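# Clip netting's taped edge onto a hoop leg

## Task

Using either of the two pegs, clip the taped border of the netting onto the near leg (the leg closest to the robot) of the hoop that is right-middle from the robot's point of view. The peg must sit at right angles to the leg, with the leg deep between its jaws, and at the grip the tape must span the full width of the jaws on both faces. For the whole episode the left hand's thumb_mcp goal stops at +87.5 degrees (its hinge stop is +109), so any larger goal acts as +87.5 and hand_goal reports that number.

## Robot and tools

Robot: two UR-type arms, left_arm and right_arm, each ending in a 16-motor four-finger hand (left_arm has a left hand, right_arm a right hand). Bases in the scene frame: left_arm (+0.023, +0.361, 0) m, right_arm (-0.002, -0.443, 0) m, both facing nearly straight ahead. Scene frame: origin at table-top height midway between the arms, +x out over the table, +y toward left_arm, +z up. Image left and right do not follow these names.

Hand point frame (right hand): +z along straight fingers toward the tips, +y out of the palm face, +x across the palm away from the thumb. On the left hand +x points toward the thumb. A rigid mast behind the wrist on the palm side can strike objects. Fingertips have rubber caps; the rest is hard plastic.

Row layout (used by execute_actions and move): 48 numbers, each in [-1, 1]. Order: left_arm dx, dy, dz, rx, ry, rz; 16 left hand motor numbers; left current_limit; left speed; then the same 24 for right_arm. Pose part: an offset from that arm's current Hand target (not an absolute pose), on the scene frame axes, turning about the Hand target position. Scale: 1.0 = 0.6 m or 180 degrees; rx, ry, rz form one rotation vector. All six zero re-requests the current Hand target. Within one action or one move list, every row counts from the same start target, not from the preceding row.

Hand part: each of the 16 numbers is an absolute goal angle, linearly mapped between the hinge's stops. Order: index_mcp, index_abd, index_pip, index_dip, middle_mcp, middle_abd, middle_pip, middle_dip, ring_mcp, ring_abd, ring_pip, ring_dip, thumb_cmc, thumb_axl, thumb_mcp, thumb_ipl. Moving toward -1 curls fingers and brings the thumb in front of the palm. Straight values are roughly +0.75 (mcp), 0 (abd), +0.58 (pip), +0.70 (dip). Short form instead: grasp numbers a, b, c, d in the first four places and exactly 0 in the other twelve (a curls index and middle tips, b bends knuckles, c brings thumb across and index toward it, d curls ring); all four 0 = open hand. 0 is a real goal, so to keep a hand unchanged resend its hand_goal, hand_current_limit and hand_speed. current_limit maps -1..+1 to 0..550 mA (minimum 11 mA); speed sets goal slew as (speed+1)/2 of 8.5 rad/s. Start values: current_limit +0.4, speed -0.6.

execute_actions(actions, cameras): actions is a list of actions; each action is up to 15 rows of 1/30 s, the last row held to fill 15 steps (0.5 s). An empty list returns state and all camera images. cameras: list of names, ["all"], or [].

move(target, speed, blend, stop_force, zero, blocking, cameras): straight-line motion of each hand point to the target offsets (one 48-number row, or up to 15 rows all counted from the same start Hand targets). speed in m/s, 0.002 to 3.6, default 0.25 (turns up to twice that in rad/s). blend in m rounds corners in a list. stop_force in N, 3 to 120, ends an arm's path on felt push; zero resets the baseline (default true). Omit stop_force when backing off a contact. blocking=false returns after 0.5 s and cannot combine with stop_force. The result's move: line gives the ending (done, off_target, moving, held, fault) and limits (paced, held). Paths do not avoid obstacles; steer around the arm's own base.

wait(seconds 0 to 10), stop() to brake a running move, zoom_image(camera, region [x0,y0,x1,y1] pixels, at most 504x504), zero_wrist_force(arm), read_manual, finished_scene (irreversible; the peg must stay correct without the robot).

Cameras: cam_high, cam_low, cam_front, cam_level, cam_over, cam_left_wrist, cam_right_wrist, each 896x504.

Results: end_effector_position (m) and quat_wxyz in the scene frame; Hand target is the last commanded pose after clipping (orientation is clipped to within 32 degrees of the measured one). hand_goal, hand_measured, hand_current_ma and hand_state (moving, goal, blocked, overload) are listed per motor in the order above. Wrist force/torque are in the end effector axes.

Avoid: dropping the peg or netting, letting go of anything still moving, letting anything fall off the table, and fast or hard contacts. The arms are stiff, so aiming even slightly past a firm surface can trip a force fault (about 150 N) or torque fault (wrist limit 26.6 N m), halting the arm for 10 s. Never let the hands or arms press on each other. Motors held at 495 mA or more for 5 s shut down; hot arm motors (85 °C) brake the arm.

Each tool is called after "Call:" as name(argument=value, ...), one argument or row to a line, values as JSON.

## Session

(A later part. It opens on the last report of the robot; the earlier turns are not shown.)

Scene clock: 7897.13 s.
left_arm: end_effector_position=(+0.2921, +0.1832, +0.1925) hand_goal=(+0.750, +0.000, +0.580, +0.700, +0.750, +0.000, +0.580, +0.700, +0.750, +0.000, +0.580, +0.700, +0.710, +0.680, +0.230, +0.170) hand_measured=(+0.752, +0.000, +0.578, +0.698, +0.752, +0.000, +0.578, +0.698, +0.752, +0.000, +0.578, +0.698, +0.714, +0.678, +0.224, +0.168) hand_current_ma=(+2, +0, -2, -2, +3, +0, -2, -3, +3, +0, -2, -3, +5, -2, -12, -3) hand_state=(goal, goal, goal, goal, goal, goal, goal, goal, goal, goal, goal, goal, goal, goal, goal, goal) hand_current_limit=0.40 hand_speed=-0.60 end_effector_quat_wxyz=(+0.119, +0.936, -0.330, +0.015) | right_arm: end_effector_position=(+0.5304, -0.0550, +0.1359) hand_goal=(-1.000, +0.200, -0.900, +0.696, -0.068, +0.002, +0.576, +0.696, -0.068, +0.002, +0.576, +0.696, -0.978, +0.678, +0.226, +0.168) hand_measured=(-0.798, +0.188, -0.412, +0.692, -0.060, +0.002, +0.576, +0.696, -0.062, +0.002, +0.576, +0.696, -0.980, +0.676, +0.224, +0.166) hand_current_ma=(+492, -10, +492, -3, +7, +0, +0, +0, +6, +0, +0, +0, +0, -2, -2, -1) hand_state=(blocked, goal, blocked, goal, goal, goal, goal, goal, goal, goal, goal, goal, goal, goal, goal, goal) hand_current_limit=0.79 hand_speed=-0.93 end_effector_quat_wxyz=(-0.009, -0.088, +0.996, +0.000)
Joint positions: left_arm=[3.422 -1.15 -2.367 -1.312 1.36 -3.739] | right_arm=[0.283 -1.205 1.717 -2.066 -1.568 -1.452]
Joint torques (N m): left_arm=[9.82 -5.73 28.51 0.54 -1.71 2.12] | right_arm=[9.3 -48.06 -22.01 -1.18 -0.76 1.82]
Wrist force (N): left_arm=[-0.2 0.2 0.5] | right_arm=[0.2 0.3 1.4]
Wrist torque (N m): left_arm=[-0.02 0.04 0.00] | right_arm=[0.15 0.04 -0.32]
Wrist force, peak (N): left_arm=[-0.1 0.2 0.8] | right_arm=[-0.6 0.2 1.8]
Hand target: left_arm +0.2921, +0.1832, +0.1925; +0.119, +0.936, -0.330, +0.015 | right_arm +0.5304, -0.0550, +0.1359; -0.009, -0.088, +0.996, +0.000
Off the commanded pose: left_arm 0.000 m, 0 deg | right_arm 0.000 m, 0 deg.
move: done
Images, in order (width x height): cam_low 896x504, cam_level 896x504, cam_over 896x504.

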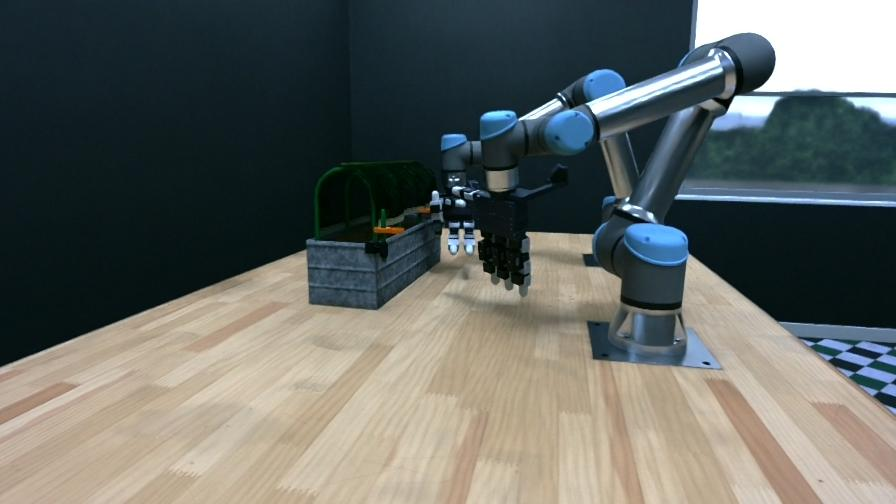

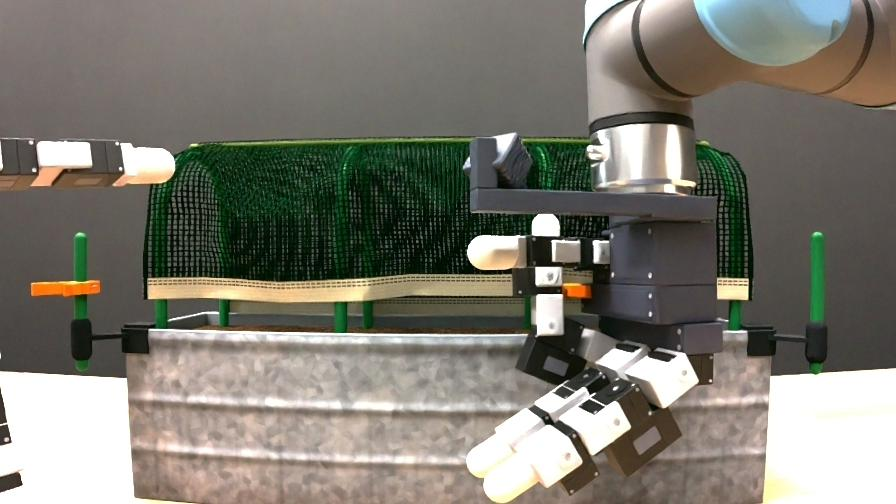

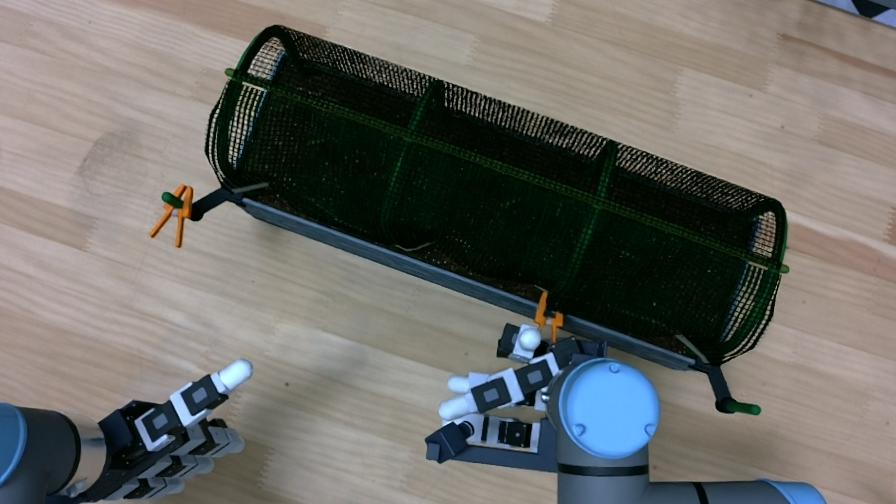

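Call:
move(
  target=[0,0,0,0,0,0,0,0,0,0,0,0,0,0,0,0,0,0,0,0,0,0,0.4,-0.6,0.0060,0.0011,-0.0040,0.0060,-0.0328,0,-1.0,0.200,-0.9,0.696,-0.068,0.002,0.576,0.696,-0.068,0.002,0.576,0.696,-0.978,0.678,0.226,0.168,0.79,-0.93],
  speed=0.01,
  cameras=["cam_over","cam_level","cam_low"],
)

Call:
zoom_image(
  camera="cam_over",
  region=[490, 240, 600, 350],
)

Call:
zoom_image(
  camera="cam_level",
  region=[500, 260, 600, 320],
)

Call:
zoom_image(
  camera="cam_low",
  region=[395, 190, 455, 235],
)

Scene clock: 7923.17 s.
left_arm: end_effector_position=(+0.2921, +0.1832, +0.1925) hand_goal=(+0.750, +0.000, +0.580, +0.700, +0.750, +0.000, +0.580, +0.700, +0.750, +0.000, +0.580, +0.700, +0.710, +0.680, +0.230, +0.170) hand_measured=(+0.752, +0.000, +0.578, +0.698, +0.752, +0.000, +0.578, +0.698, +0.752, +0.000, +0.578, +0.698, +0.714, +0.678, +0.224, +0.168) hand_current_ma=(+2, +0, -2, -2, +3, +0, -2, -3, +3, +0, -2, -3, +5, -2, -12, -3) hand_state=(goal, goal, goal, goal, goal, goal, goal, goal, goal, goal, goal, goal, goal, goal, goal, goal) hand_current_limit=0.40 hand_speed=-0.60 end_effector_quat_wxyz=(+0.119, +0.936, -0.330, +0.015) | right_arm: end_effector_position=(+0.5340, -0.0544, +0.1335) hand_goal=(-1.000, +0.200, -0.900, +0.696, -0.068, +0.002, +0.576, +0.696, -0.068, +0.002, +0.576, +0.696, -0.978, +0.678, +0.226, +0.168) hand_measured=(-0.798, +0.188, -0.412, +0.692, -0.060, +0.002, +0.576, +0.696, -0.062, +0.002, +0.576, +0.696, -0.980, +0.676, +0.224, +0.166) hand_current_ma=(+492, -10, +492, -3, +7, +0, +0, +0, +6, +0, +0, +0, +0, -2, -2, -1) hand_state=(blocked, goal, blocked, goal, goal, goal, goal, goal, goal, goal, goal, goal, goal, goal, goal, goal) hand_current_limit=0.79 hand_speed=-0.93 end_effector_quat_wxyz=(+0.044, -0.088, +0.995, +0.005)
Joint positions: left_arm=[3.422 -1.15 -2.367 -1.312 1.36 -3.739] | right_arm=[0.288 -1.225 1.793 -2.226 -1.58 -1.448]
Joint torques (N m): left_arm=[9.77 -5.49 27.97 0.66 -1.71 2.03] | right_arm=[9.04 -43.5 -20.84 -1.23 -0.83 1.67]
Wrist force (N): left_arm=[-0.3 -0.1 0.5] | right_arm=[0.4 -1.0 0.9]
Wrist torque (N m): left_arm=[-0.05 0.05 0.00] | right_arm=[0.08 0.02 -0.28]
Wrist force, peak (N): left_arm=[-0.2 0.3 0.7] | right_arm=[0.2 0.5 2.0]
Hand target: left_arm +0.2921, +0.1832, +0.1925; +0.119, +0.936, -0.330, +0.015 | right_arm +0.5340, -0.0544, +0.1335; +0.043, -0.088, +0.995, +0.005
Off the commanded pose: left_arm 0.000 m, 0 deg | right_arm 0.000 m, 0 deg.
move: done
Images, in order (width x height): cam_low 896x504, cam_level 896x504, cam_over 896x504.

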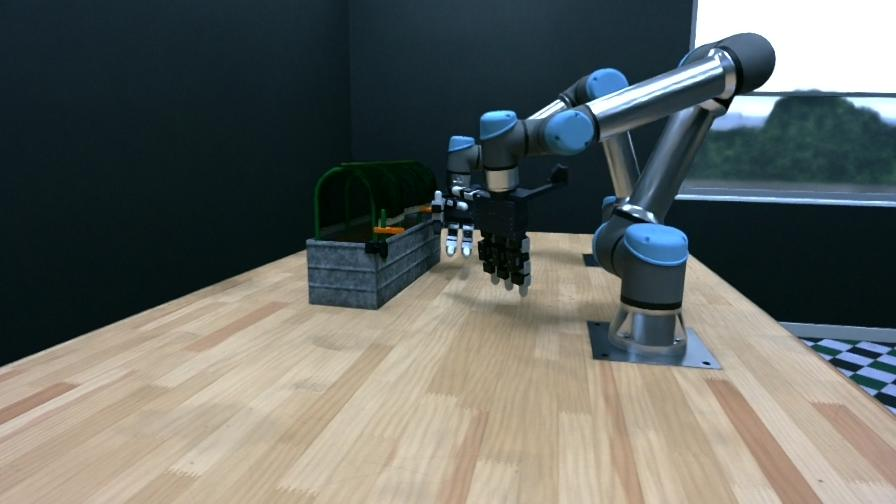

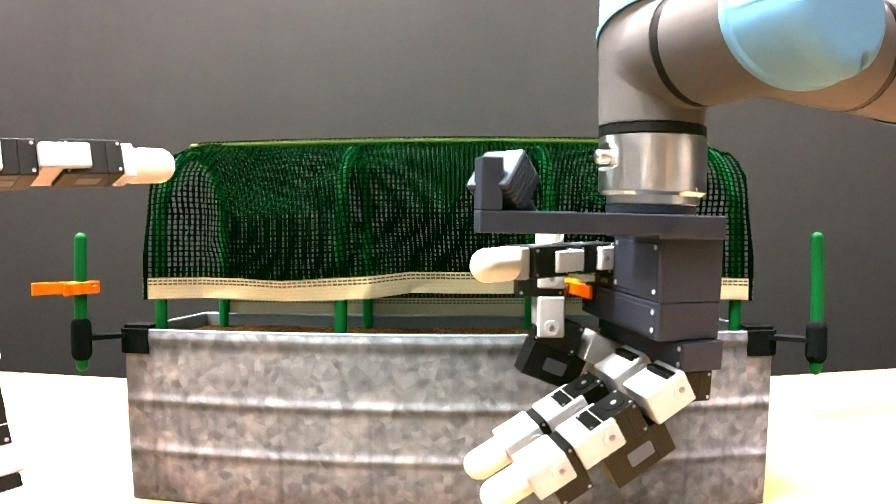

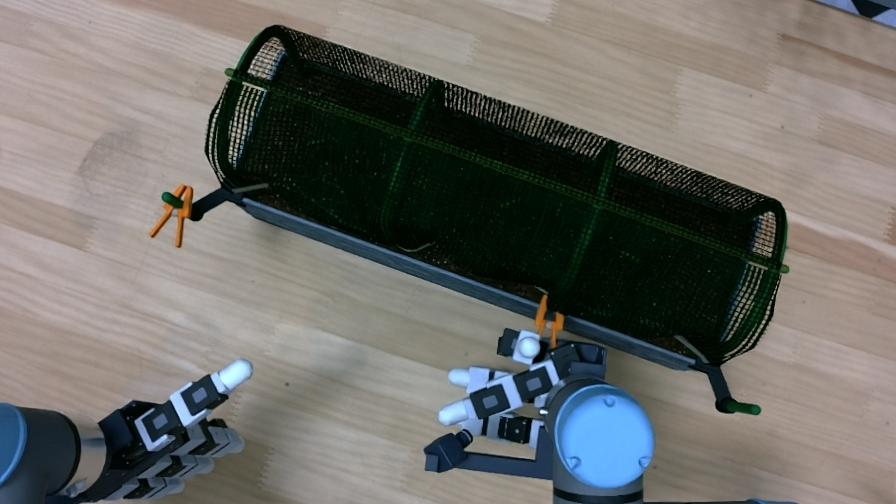

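Scaled by 4.582.

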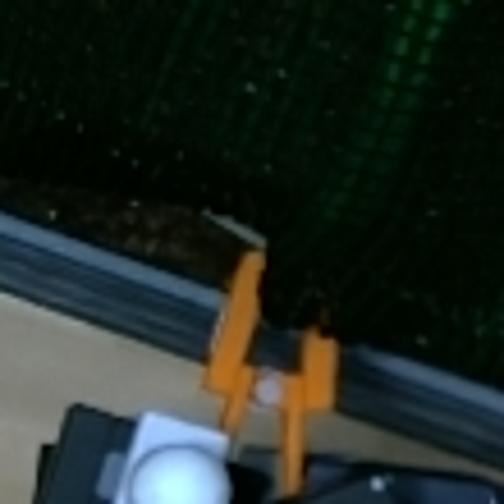

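Scaled by 5.040.

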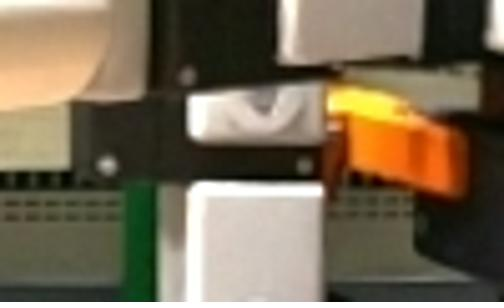

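Scaled by 8.400.

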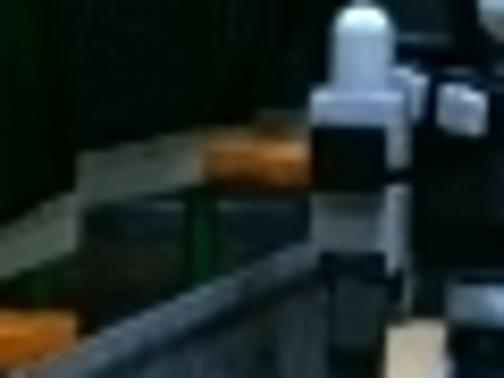

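Call:
move(
  target=[0,0,0,0,0,0,0,0,0,0,0,0,0,0,0,0,0,0,0,0,0,0,0.4,-0.6,-0.0100,-0.0018,0.0045,-0.0040,0.0218,0,-1.0,0.200,-0.9,0.696,-0.068,0.002,0.576,0.696,-0.068,0.002,0.576,0.696,-0.978,0.678,0.226,0.168,0.79,-0.93],
  speed=0.01,
  cameras=["cam_over","cam_level","cam_low"],
)

Call:
zoom_image(
  camera="cam_over",
  region=[490, 240, 600, 350],
)

Call:
zoom_image(
  camera="cam_level",
  region=[500, 260, 600, 320],
)

Call:
zoom_image(
  camera="cam_low",
  region=[395, 190, 455, 235],
)

Scene clock: 7954.33 s.
left_arm: end_effector_position=(+0.2921, +0.1832, +0.1925) hand_goal=(+0.750, +0.000, +0.580, +0.700, +0.750, +0.000, +0.580, +0.700, +0.750, +0.000, +0.580, +0.700, +0.710, +0.680, +0.230, +0.170) hand_measured=(+0.752, +0.000, +0.578, +0.698, +0.752, +0.000, +0.578, +0.698, +0.752, +0.000, +0.578, +0.698, +0.714, +0.678, +0.224, +0.168) hand_current_ma=(+2, +0, -2, -2, +3, +0, -2, -3, +3, +0, -2, -3, +5, -2, -12, -3) hand_state=(goal, goal, goal, goal, goal, goal, goal, goal, goal, goal, goal, goal, goal, goal, goal, goal) hand_current_limit=0.40 hand_speed=-0.60 end_effector_quat_wxyz=(+0.119, +0.936, -0.330, +0.015) | right_arm: end_effector_position=(+0.5280, -0.0554, +0.1362) hand_goal=(-1.000, +0.200, -0.900, +0.696, -0.068, +0.002, +0.576, +0.696, -0.068, +0.002, +0.576, +0.696, -0.978, +0.678, +0.226, +0.168) hand_measured=(-0.798, +0.188, -0.412, +0.692, -0.060, +0.002, +0.576, +0.696, -0.062, +0.002, +0.576, +0.696, -0.980, +0.676, +0.224, +0.166) hand_current_ma=(+492, -10, +492, -3, +7, +0, +0, +0, +6, +0, +0, +0, +0, -2, -2, -1) hand_state=(blocked, goal, blocked, goal, goal, goal, goal, goal, goal, goal, goal, goal, goal, goal, goal, goal) hand_current_limit=0.79 hand_speed=-0.93 end_effector_quat_wxyz=(+0.009, -0.088, +0.996, +0.001)
Joint positions: left_arm=[3.422 -1.15 -2.367 -1.312 1.36 -3.739] | right_arm=[0.286 -1.222 1.752 -2.119 -1.572 -1.45]
Joint torques (N m): left_arm=[9.9 -5.43 27.63 0.54 -1.62 2.08] | right_arm=[-10.18 -30.51 -25.32 -3.76 1.74 -1.56]
Wrist force (N): left_arm=[-0.1 0.1 0.4] | right_arm=[0.2 -1.2 0.8]
Wrist torque (N m): left_arm=[-0.02 0.03 0.00] | right_arm=[0.07 -0.01 -0.12]
Wrist force, peak (N): left_arm=[-0.3 0.4 0.6] | right_arm=[0.5 -1.4 0.9]
Hand target: left_arm +0.2921, +0.1832, +0.1925; +0.119, +0.936, -0.330, +0.015 | right_arm +0.5280, -0.0554, +0.1362; +0.009, -0.088, +0.996, +0.001
Off the commanded pose: left_arm 0.000 m, 0 deg | right_arm 0.000 m, 0 deg.
move: done
Images, in order (width x height): cam_low 896x504, cam_level 896x504, cam_over 896x504.

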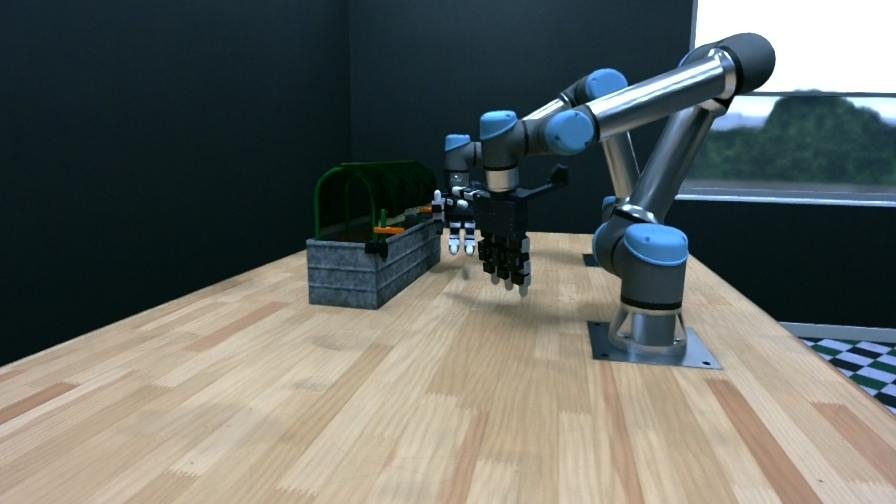

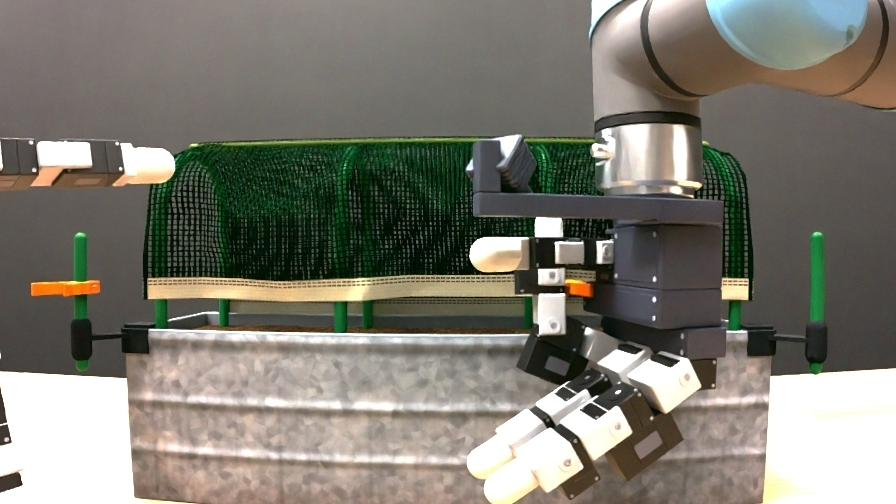

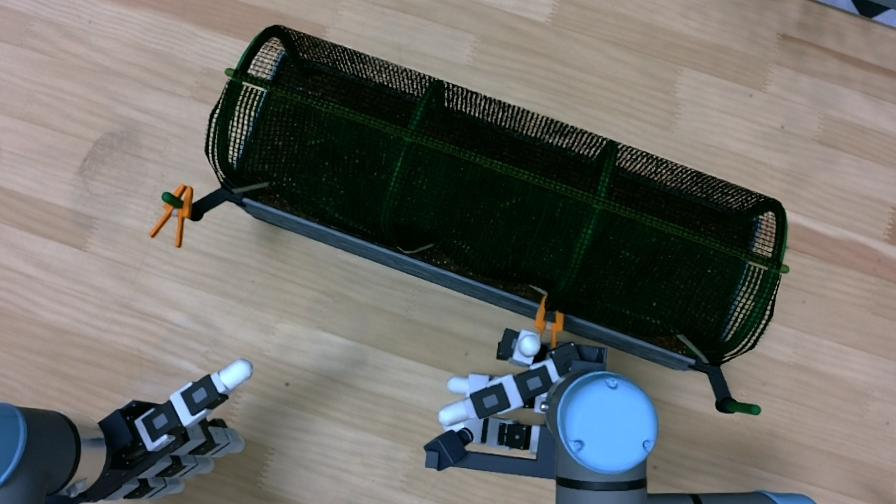

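Scaled by 4.582.

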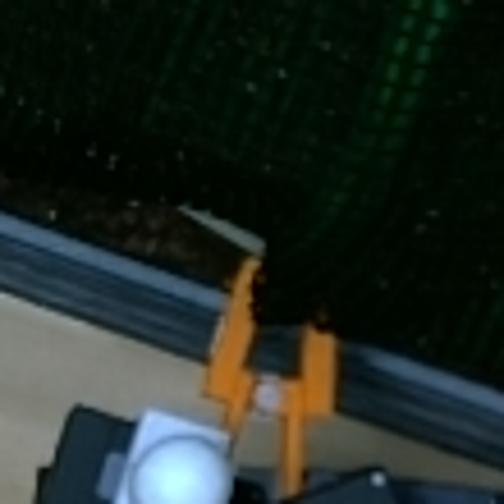

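Scaled by 5.040.

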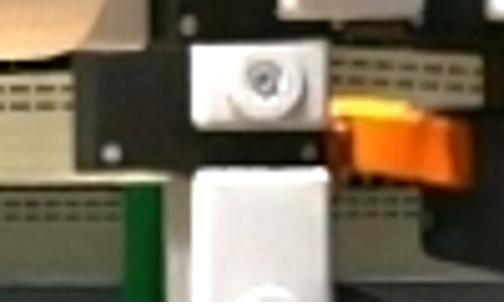

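Scaled by 8.400.

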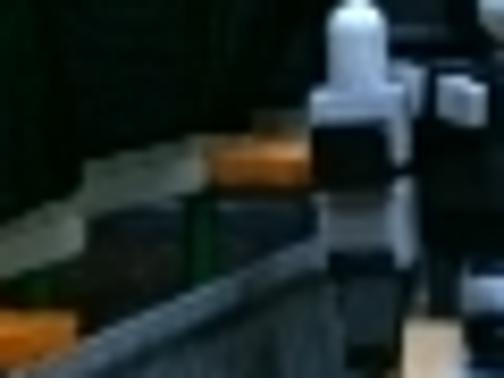

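Call:
move(
  target=[0,0,0,0,0,0,0,0,0,0,0,0,0,0,0,0,0,0,0,0,0,0,0.4,-0.6,0.0229,0.0042,0,0,0,0,-1.0,0.200,-0.9,0.696,-0.068,0.002,0.576,0.696,-0.068,0.002,0.576,0.696,-0.978,0.678,0.226,0.168,0.79,-0.93],
  speed=0.012,
  stop_force=15,
  cameras=["cam_over","cam_level","cam_low"],
)

Call:
zoom_image(
  camera="cam_over",
  region=[490, 240, 600, 350],
)

Call:
zoom_image(
  camera="cam_level",
  region=[500, 260, 600, 320],
)

Call:
zoom_image(
  camera="cam_low",
  region=[395, 190, 455, 235],
)

Scene clock: 7976.00 s.
left_arm: end_effector_position=(+0.2921, +0.1832, +0.1925) hand_goal=(+0.750, +0.000, +0.580, +0.700, +0.750, +0.000, +0.580, +0.700, +0.750, +0.000, +0.580, +0.700, +0.710, +0.680, +0.230, +0.170) hand_measured=(+0.752, +0.000, +0.578, +0.698, +0.752, +0.000, +0.578, +0.698, +0.752, +0.000, +0.578, +0.698, +0.714, +0.678, +0.224, +0.168) hand_current_ma=(+2, +0, -2, -2, +3, +0, -2, -3, +3, +0, -2, -3, +5, -2, -12, -3) hand_state=(goal, goal, goal, goal, goal, goal, goal, goal, goal, goal, goal, goal, goal, goal, goal, goal) hand_current_limit=0.40 hand_speed=-0.60 end_effector_quat_wxyz=(+0.119, +0.936, -0.330, +0.015) | right_arm: end_effector_position=(+0.5417, -0.0529, +0.1362) hand_goal=(-1.000, +0.200, -0.900, +0.696, -0.068, +0.002, +0.576, +0.696, -0.068, +0.002, +0.576, +0.696, -0.978, +0.678, +0.226, +0.168) hand_measured=(-0.798, +0.184, -0.418, +0.692, -0.060, +0.002, +0.576, +0.696, -0.062, +0.002, +0.576, +0.696, -0.982, +0.676, +0.224, +0.166) hand_current_ma=(+492, -16, +492, -3, +7, +0, +0, +0, +6, +0, +0, +0, -3, -2, -2, -1) hand_state=(blocked, goal, blocked, goal, goal, goal, goal, goal, goal, goal, goal, goal, goal, goal, goal, goal) hand_current_limit=0.79 hand_speed=-0.93 end_effector_quat_wxyz=(+0.009, -0.088, +0.996, +0.001)
Joint positions: left_arm=[3.422 -1.15 -2.367 -1.312 1.36 -3.739] | right_arm=[0.283 -1.194 1.712 -2.107 -1.572 -1.453]
Joint torques (N m): left_arm=[9.79 -4.89 27.63 0.51 -1.71 2.03] | right_arm=[-9.75 -50 -15.05 -4.78 1.42 0.64]
Wrist force (N): left_arm=[-0.2 0.2 0.5] | right_arm=[5.3 1.6 0.8]
Wrist torque (N m): left_arm=[-0.02 0.04 -0.01] | right_arm=[0.27 -0.34 0.09]
Wrist force, peak (N): left_arm=[-0.3 0.3 0.7] | right_arm=[6.2 1.7 0.7]
Hand target: left_arm +0.2921, +0.1832, +0.1925; +0.119, +0.936, -0.330, +0.015 | right_arm +0.5417, -0.0529, +0.1362; +0.009, -0.088, +0.996, +0.001
Off the commanded pose: left_arm 0.000 m, 0 deg | right_arm 0.000 m, 0 deg.
move: done
Images, in order (width x height): cam_low 896x504, cam_level 896x504, cam_over 896x504.

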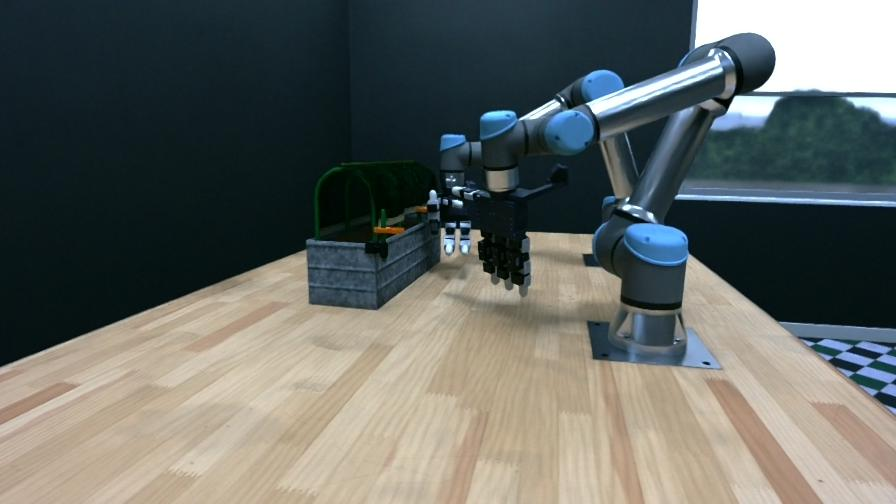

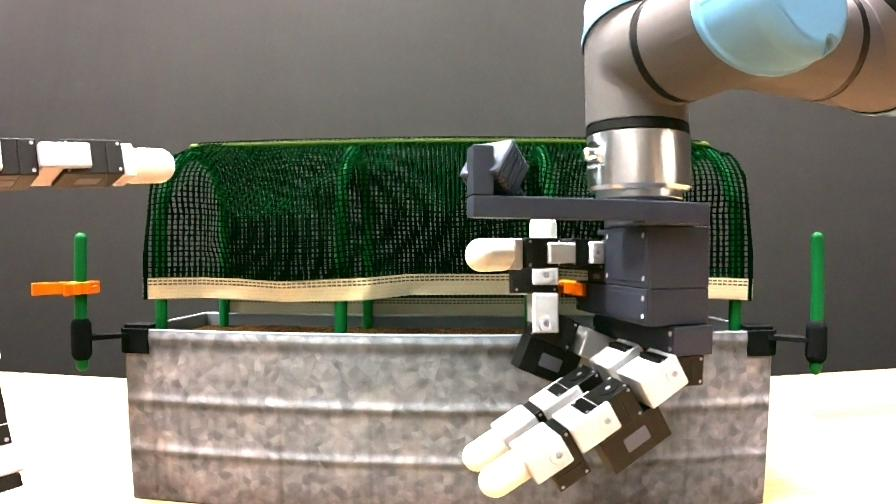

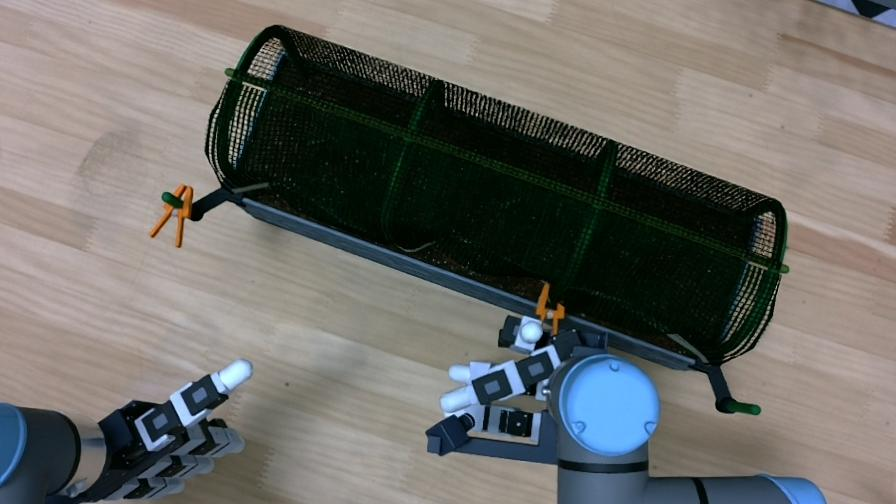

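Scaled by 4.582.

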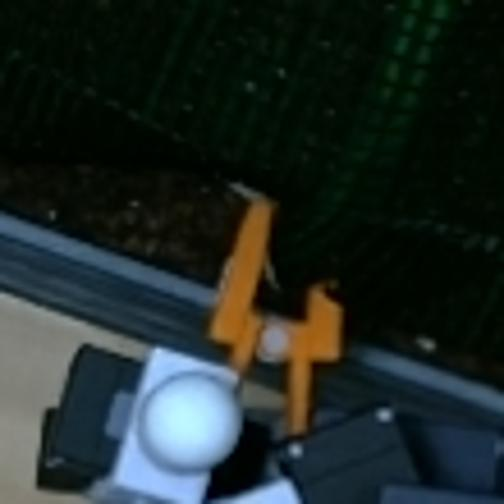

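Scaled by 5.040.

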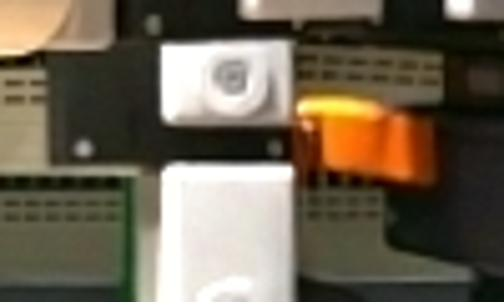

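Scaled by 8.400.

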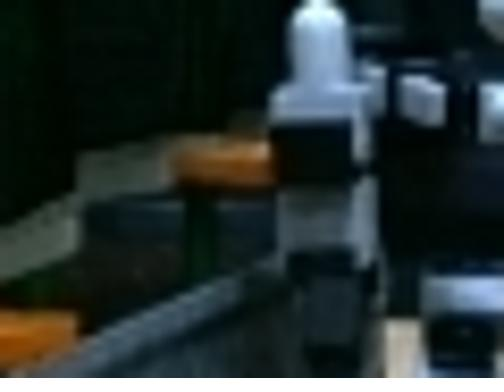

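Call:
move(
  target=[0,0,0,0,0,0,0,0,0,0,0,0,0,0,0,0,0,0,0,0,0,0,0.4,-0.6,0.0115,0.0021,0,0,0,0,-1.0,0.200,-0.9,0.696,-0.068,0.002,0.576,0.696,-0.068,0.002,0.576,0.696,-0.978,0.678,0.226,0.168,0.79,-0.93],
  speed=0.01,
  stop_force=16,
  cameras=["cam_over","cam_level","cam_low"],
)

Call:
zoom_image(
  camera="cam_over",
  region=[490, 240, 600, 350],
)

Call:
zoom_image(
  camera="cam_level",
  region=[500, 260, 600, 320],
)

Call:
zoom_image(
  camera="cam_low",
  region=[395, 190, 455, 235],
)

Scene clock: 7987.70 s.
left_arm: end_effector_position=(+0.2921, +0.1832, +0.1925) hand_goal=(+0.750, +0.000, +0.580, +0.700, +0.750, +0.000, +0.580, +0.700, +0.750, +0.000, +0.580, +0.700, +0.710, +0.680, +0.230, +0.170) hand_measured=(+0.752, +0.000, +0.578, +0.698, +0.752, +0.000, +0.578, +0.698, +0.752, +0.000, +0.578, +0.698, +0.714, +0.678, +0.224, +0.168) hand_current_ma=(+2, +0, -2, -2, +3, +0, -2, -3, +3, +0, -2, -3, +5, -2, -12, -3) hand_state=(goal, goal, goal, goal, goal, goal, goal, goal, goal, goal, goal, goal, goal, goal, goal, goal) hand_current_limit=0.40 hand_speed=-0.60 end_effector_quat_wxyz=(+0.119, +0.936, -0.330, +0.015) | right_arm: end_effector_position=(+0.5486, -0.0517, +0.1362) hand_goal=(-1.000, +0.200, -0.900, +0.696, -0.068, +0.002, +0.576, +0.696, -0.068, +0.002, +0.576, +0.696, -0.978, +0.678, +0.226, +0.168) hand_measured=(-0.798, +0.196, -0.436, +0.692, -0.060, +0.002, +0.576, +0.696, -0.062, +0.002, +0.576, +0.696, -0.986, +0.676, +0.224, +0.166) hand_current_ma=(+492, -2, +492, -3, +7, +0, +0, +0, +6, +0, +0, +0, -8, -2, -2, -1) hand_state=(blocked, goal, blocked, goal, goal, goal, goal, goal, goal, goal, goal, goal, goal, goal, goal, goal) hand_current_limit=0.79 hand_speed=-0.93 end_effector_quat_wxyz=(+0.009, -0.088, +0.996, +0.001)
Joint positions: left_arm=[3.422 -1.15 -2.367 -1.312 1.36 -3.739] | right_arm=[0.282 -1.18 1.691 -2.1 -1.572 -1.454]
Joint torques (N m): left_arm=[10.2 -4.84 28.03 0.58 -1.67 2.11] | right_arm=[-8.51 -50.54 -14.08 -4.37 1.23 -0.16]
Wrist force (N): left_arm=[-0.1 0.2 0.4] | right_arm=[4.1 2.1 0.9]
Wrist torque (N m): left_arm=[-0.01 0.02 0.01] | right_arm=[0.33 -0.27 0.04]
Wrist force, peak (N): left_arm=[-0.4 0.4 0.6] | right_arm=[5.9 1.8 0.8]
Hand target: left_arm +0.2921, +0.1832, +0.1925; +0.119, +0.936, -0.330, +0.015 | right_arm +0.5486, -0.0517, +0.1362; +0.009, -0.088, +0.996, +0.001
Off the commanded pose: left_arm 0.000 m, 0 deg | right_arm 0.000 m, 0 deg.
move: done
Images, in order (width x height): cam_low 896x504, cam_level 896x504, cam_over 896x504.

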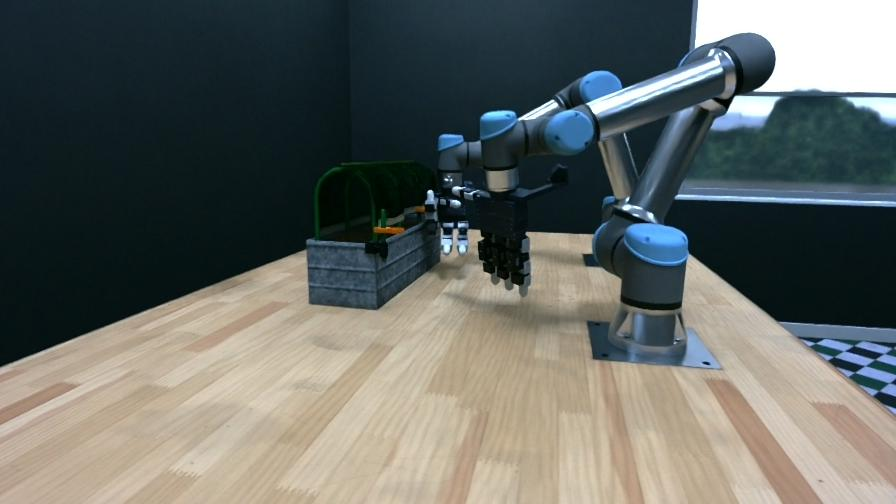

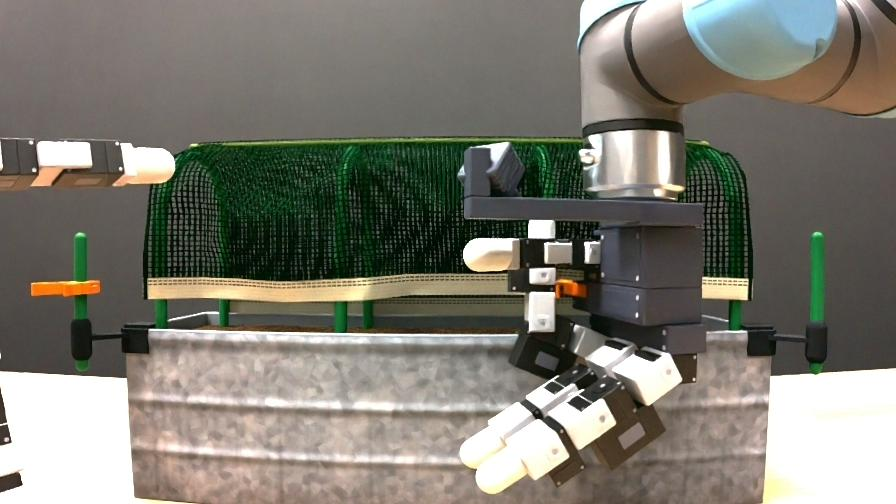

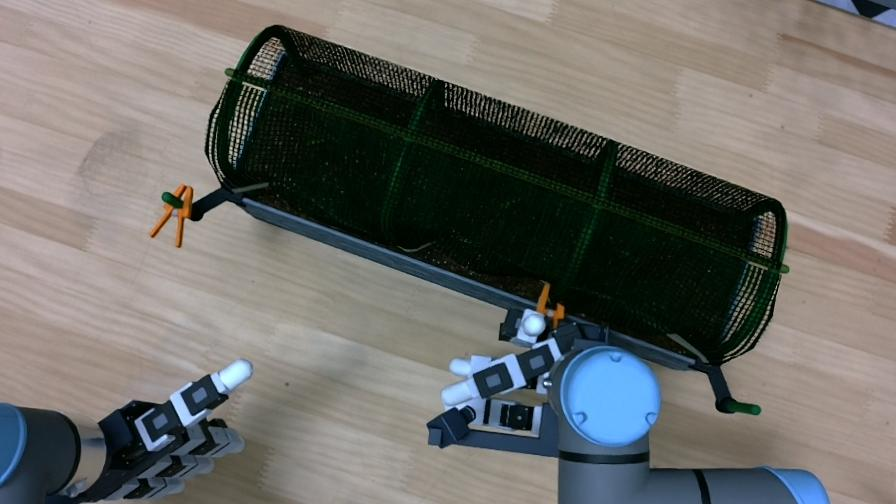

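Scaled by 4.582.

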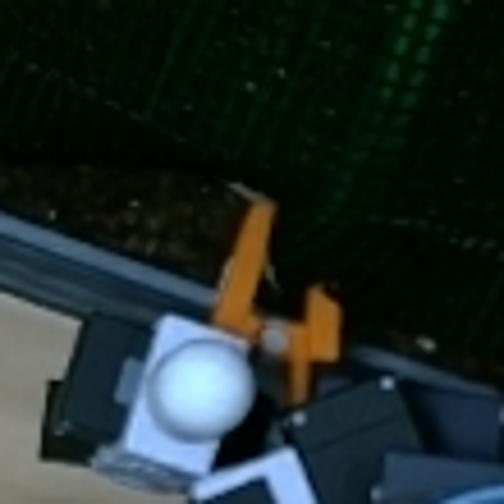

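Scaled by 5.040.

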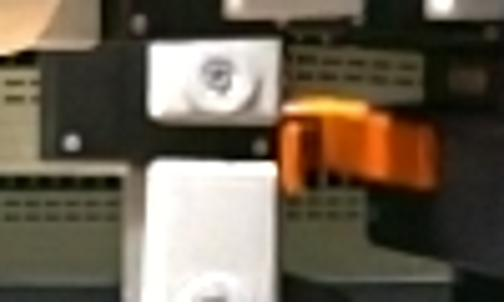

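Scaled by 8.400.

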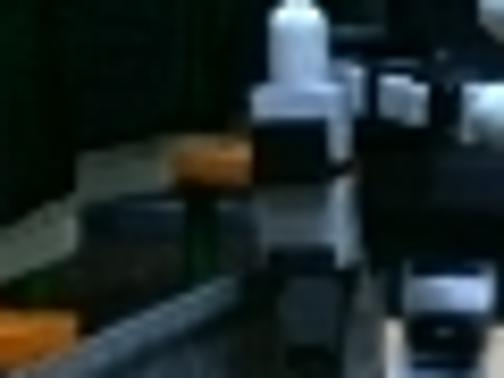

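Call:
move(
  target=[0,0,0,0,0,0,0,0,0,0,0,0,0,0,0,0,0,0,0,0,0,0,0.4,-0.6,0.0131,0.0024,0,0,0,0,-1.0,0.200,-0.9,0.696,-0.068,0.002,0.576,0.696,-0.068,0.002,0.576,0.696,-0.978,0.678,0.226,0.168,0.79,-0.93],
  speed=0.007,
  stop_force=18,
  cameras=["cam_over","cam_level","cam_low"],
)

Call:
zoom_image(
  camera="cam_over",
  region=[490, 240, 600, 350],
)

Call:
zoom_image(
  camera="cam_level",
  region=[500, 260, 600, 320],
)

Call:
zoom_image(
  camera="cam_low",
  region=[395, 190, 455, 235],
)

Scene clock: 8031.07 s.
left_arm: end_effector_position=(+0.2921, +0.1832, +0.1925) hand_goal=(+0.750, +0.000, +0.580, +0.700, +0.750, +0.000, +0.580, +0.700, +0.750, +0.000, +0.580, +0.700, +0.710, +0.680, +0.230, +0.170) hand_measured=(+0.752, +0.000, +0.578, +0.698, +0.752, +0.000, +0.578, +0.698, +0.752, +0.000, +0.578, +0.698, +0.714, +0.678, +0.224, +0.168) hand_current_ma=(+2, +0, -2, -2, +3, +0, -2, -3, +3, +0, -2, -3, +5, -2, -12, -3) hand_state=(goal, goal, goal, goal, goal, goal, goal, goal, goal, goal, goal, goal, goal, goal, goal, goal) hand_current_limit=0.40 hand_speed=-0.60 end_effector_quat_wxyz=(+0.119, +0.936, -0.330, +0.015) | right_arm: end_effector_position=(+0.5529, -0.0509, +0.1362) hand_goal=(-1.000, +0.200, -0.900, +0.696, -0.068, +0.002, +0.576, +0.696, -0.068, +0.002, +0.576, +0.696, -0.978, +0.678, +0.226, +0.168) hand_measured=(-0.798, +0.192, -0.448, +0.700, -0.060, +0.002, +0.576, +0.696, -0.062, +0.002, +0.576, +0.696, -0.996, +0.676, +0.224, +0.166) hand_current_ma=(+492, -5, +492, +3, +7, +0, +0, +0, +6, +0, +0, +0, -24, -2, -2, -1) hand_state=(blocked, goal, blocked, goal, goal, goal, goal, goal, goal, goal, goal, goal, goal, goal, goal, goal) hand_current_limit=0.79 hand_speed=-0.93 end_effector_quat_wxyz=(+0.009, -0.088, +0.996, +0.001)
Joint positions: left_arm=[3.422 -1.15 -2.367 -1.312 1.36 -3.739] | right_arm=[0.281 -1.171 1.678 -2.096 -1.572 -1.455]
Joint torques (N m): left_arm=[10.32 -4.58 27.57 0.55 -1.69 2.14] | right_arm=[-6.49 -50.09 -22.76 -7.59 -2.36 1.17]
Wrist force (N): left_arm=[-0.2 0.3 0.4] | right_arm=[20.3 7.5 1.4]
Wrist torque (N m): left_arm=[0.01 0.03 0.00] | right_arm=[0.51 -0.91 1.09]
Wrist force, peak (N): left_arm=[-0.3 0.3 0.7] | right_arm=[29.4 6.1 -2.9]
Hand target: left_arm +0.2921, +0.1832, +0.1925; +0.119, +0.936, -0.330, +0.015 | right_arm +0.5529, -0.0509, +0.1362; +0.009, -0.088, +0.996, +0.001 (not the last commanded pose)
Off the commanded pose: left_arm 0.000 m, 0 deg | right_arm 0.004 m, 0 deg.
move: contact (right_arm)
Images, in order (width x height): cam_low 896x504, cam_level 896x504, cam_over 896x504.

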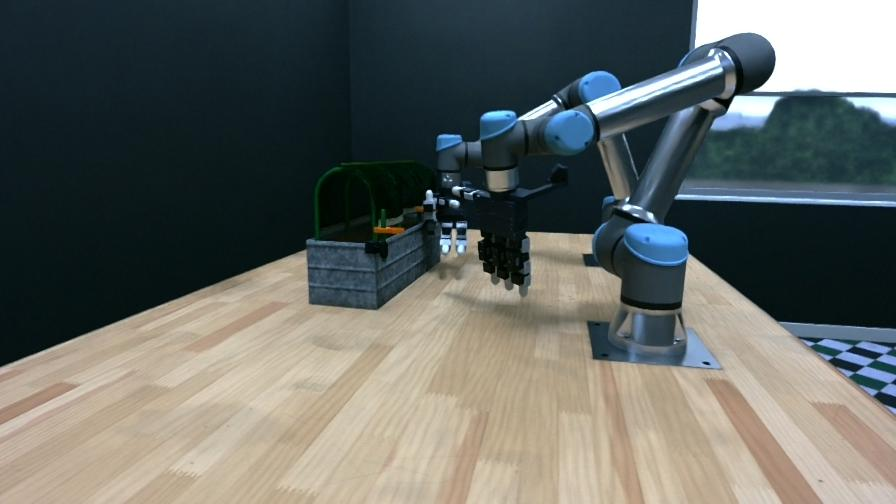

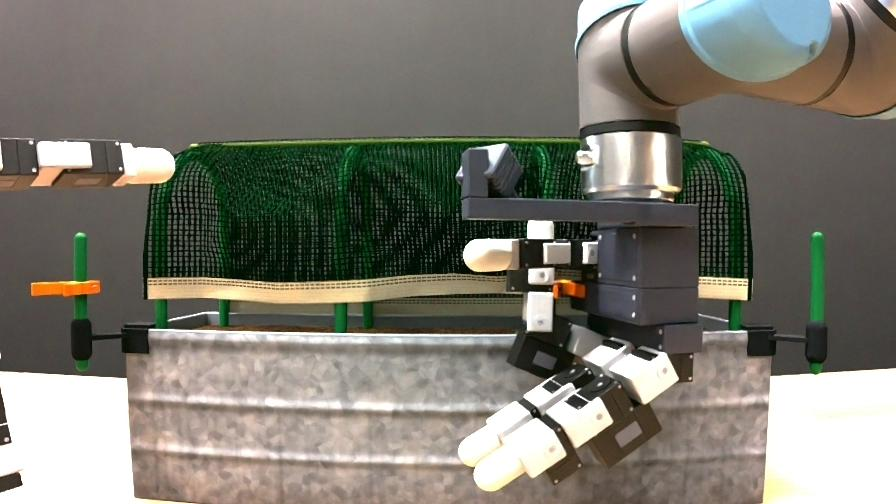

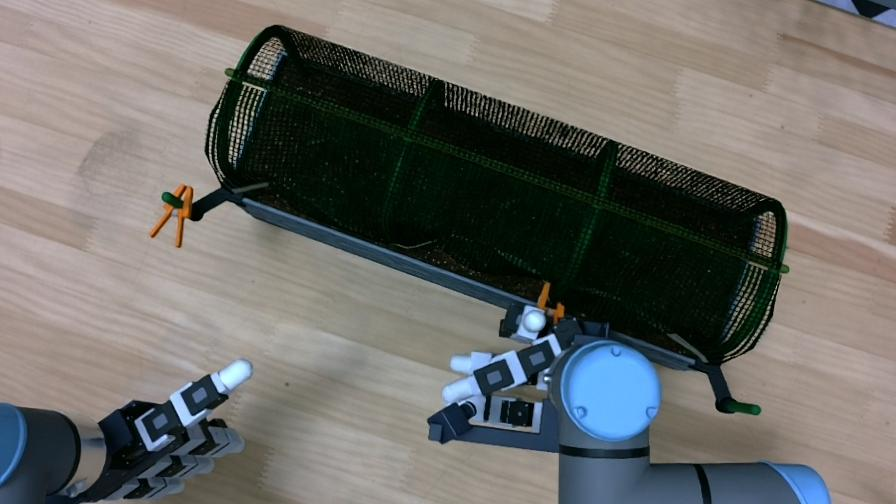

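Scaled by 4.582.

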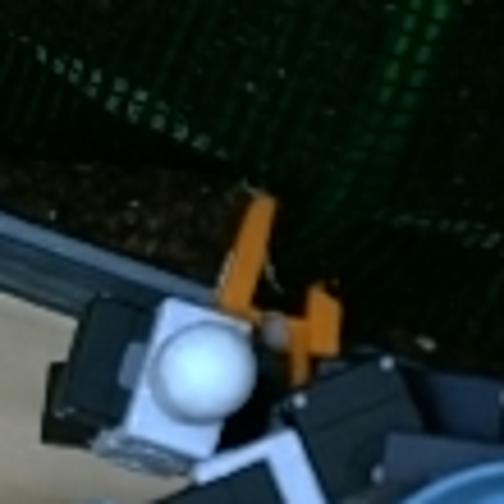

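Scaled by 5.040.

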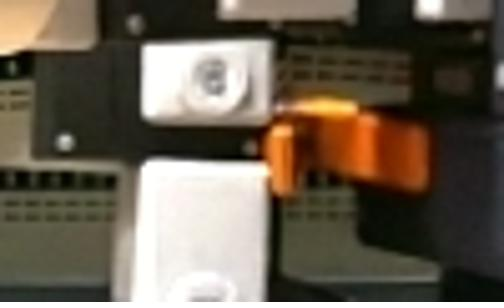

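Scaled by 8.400.

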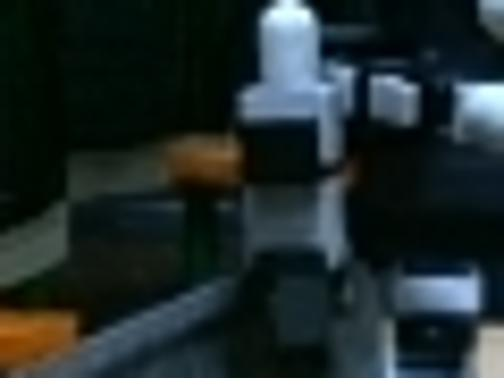

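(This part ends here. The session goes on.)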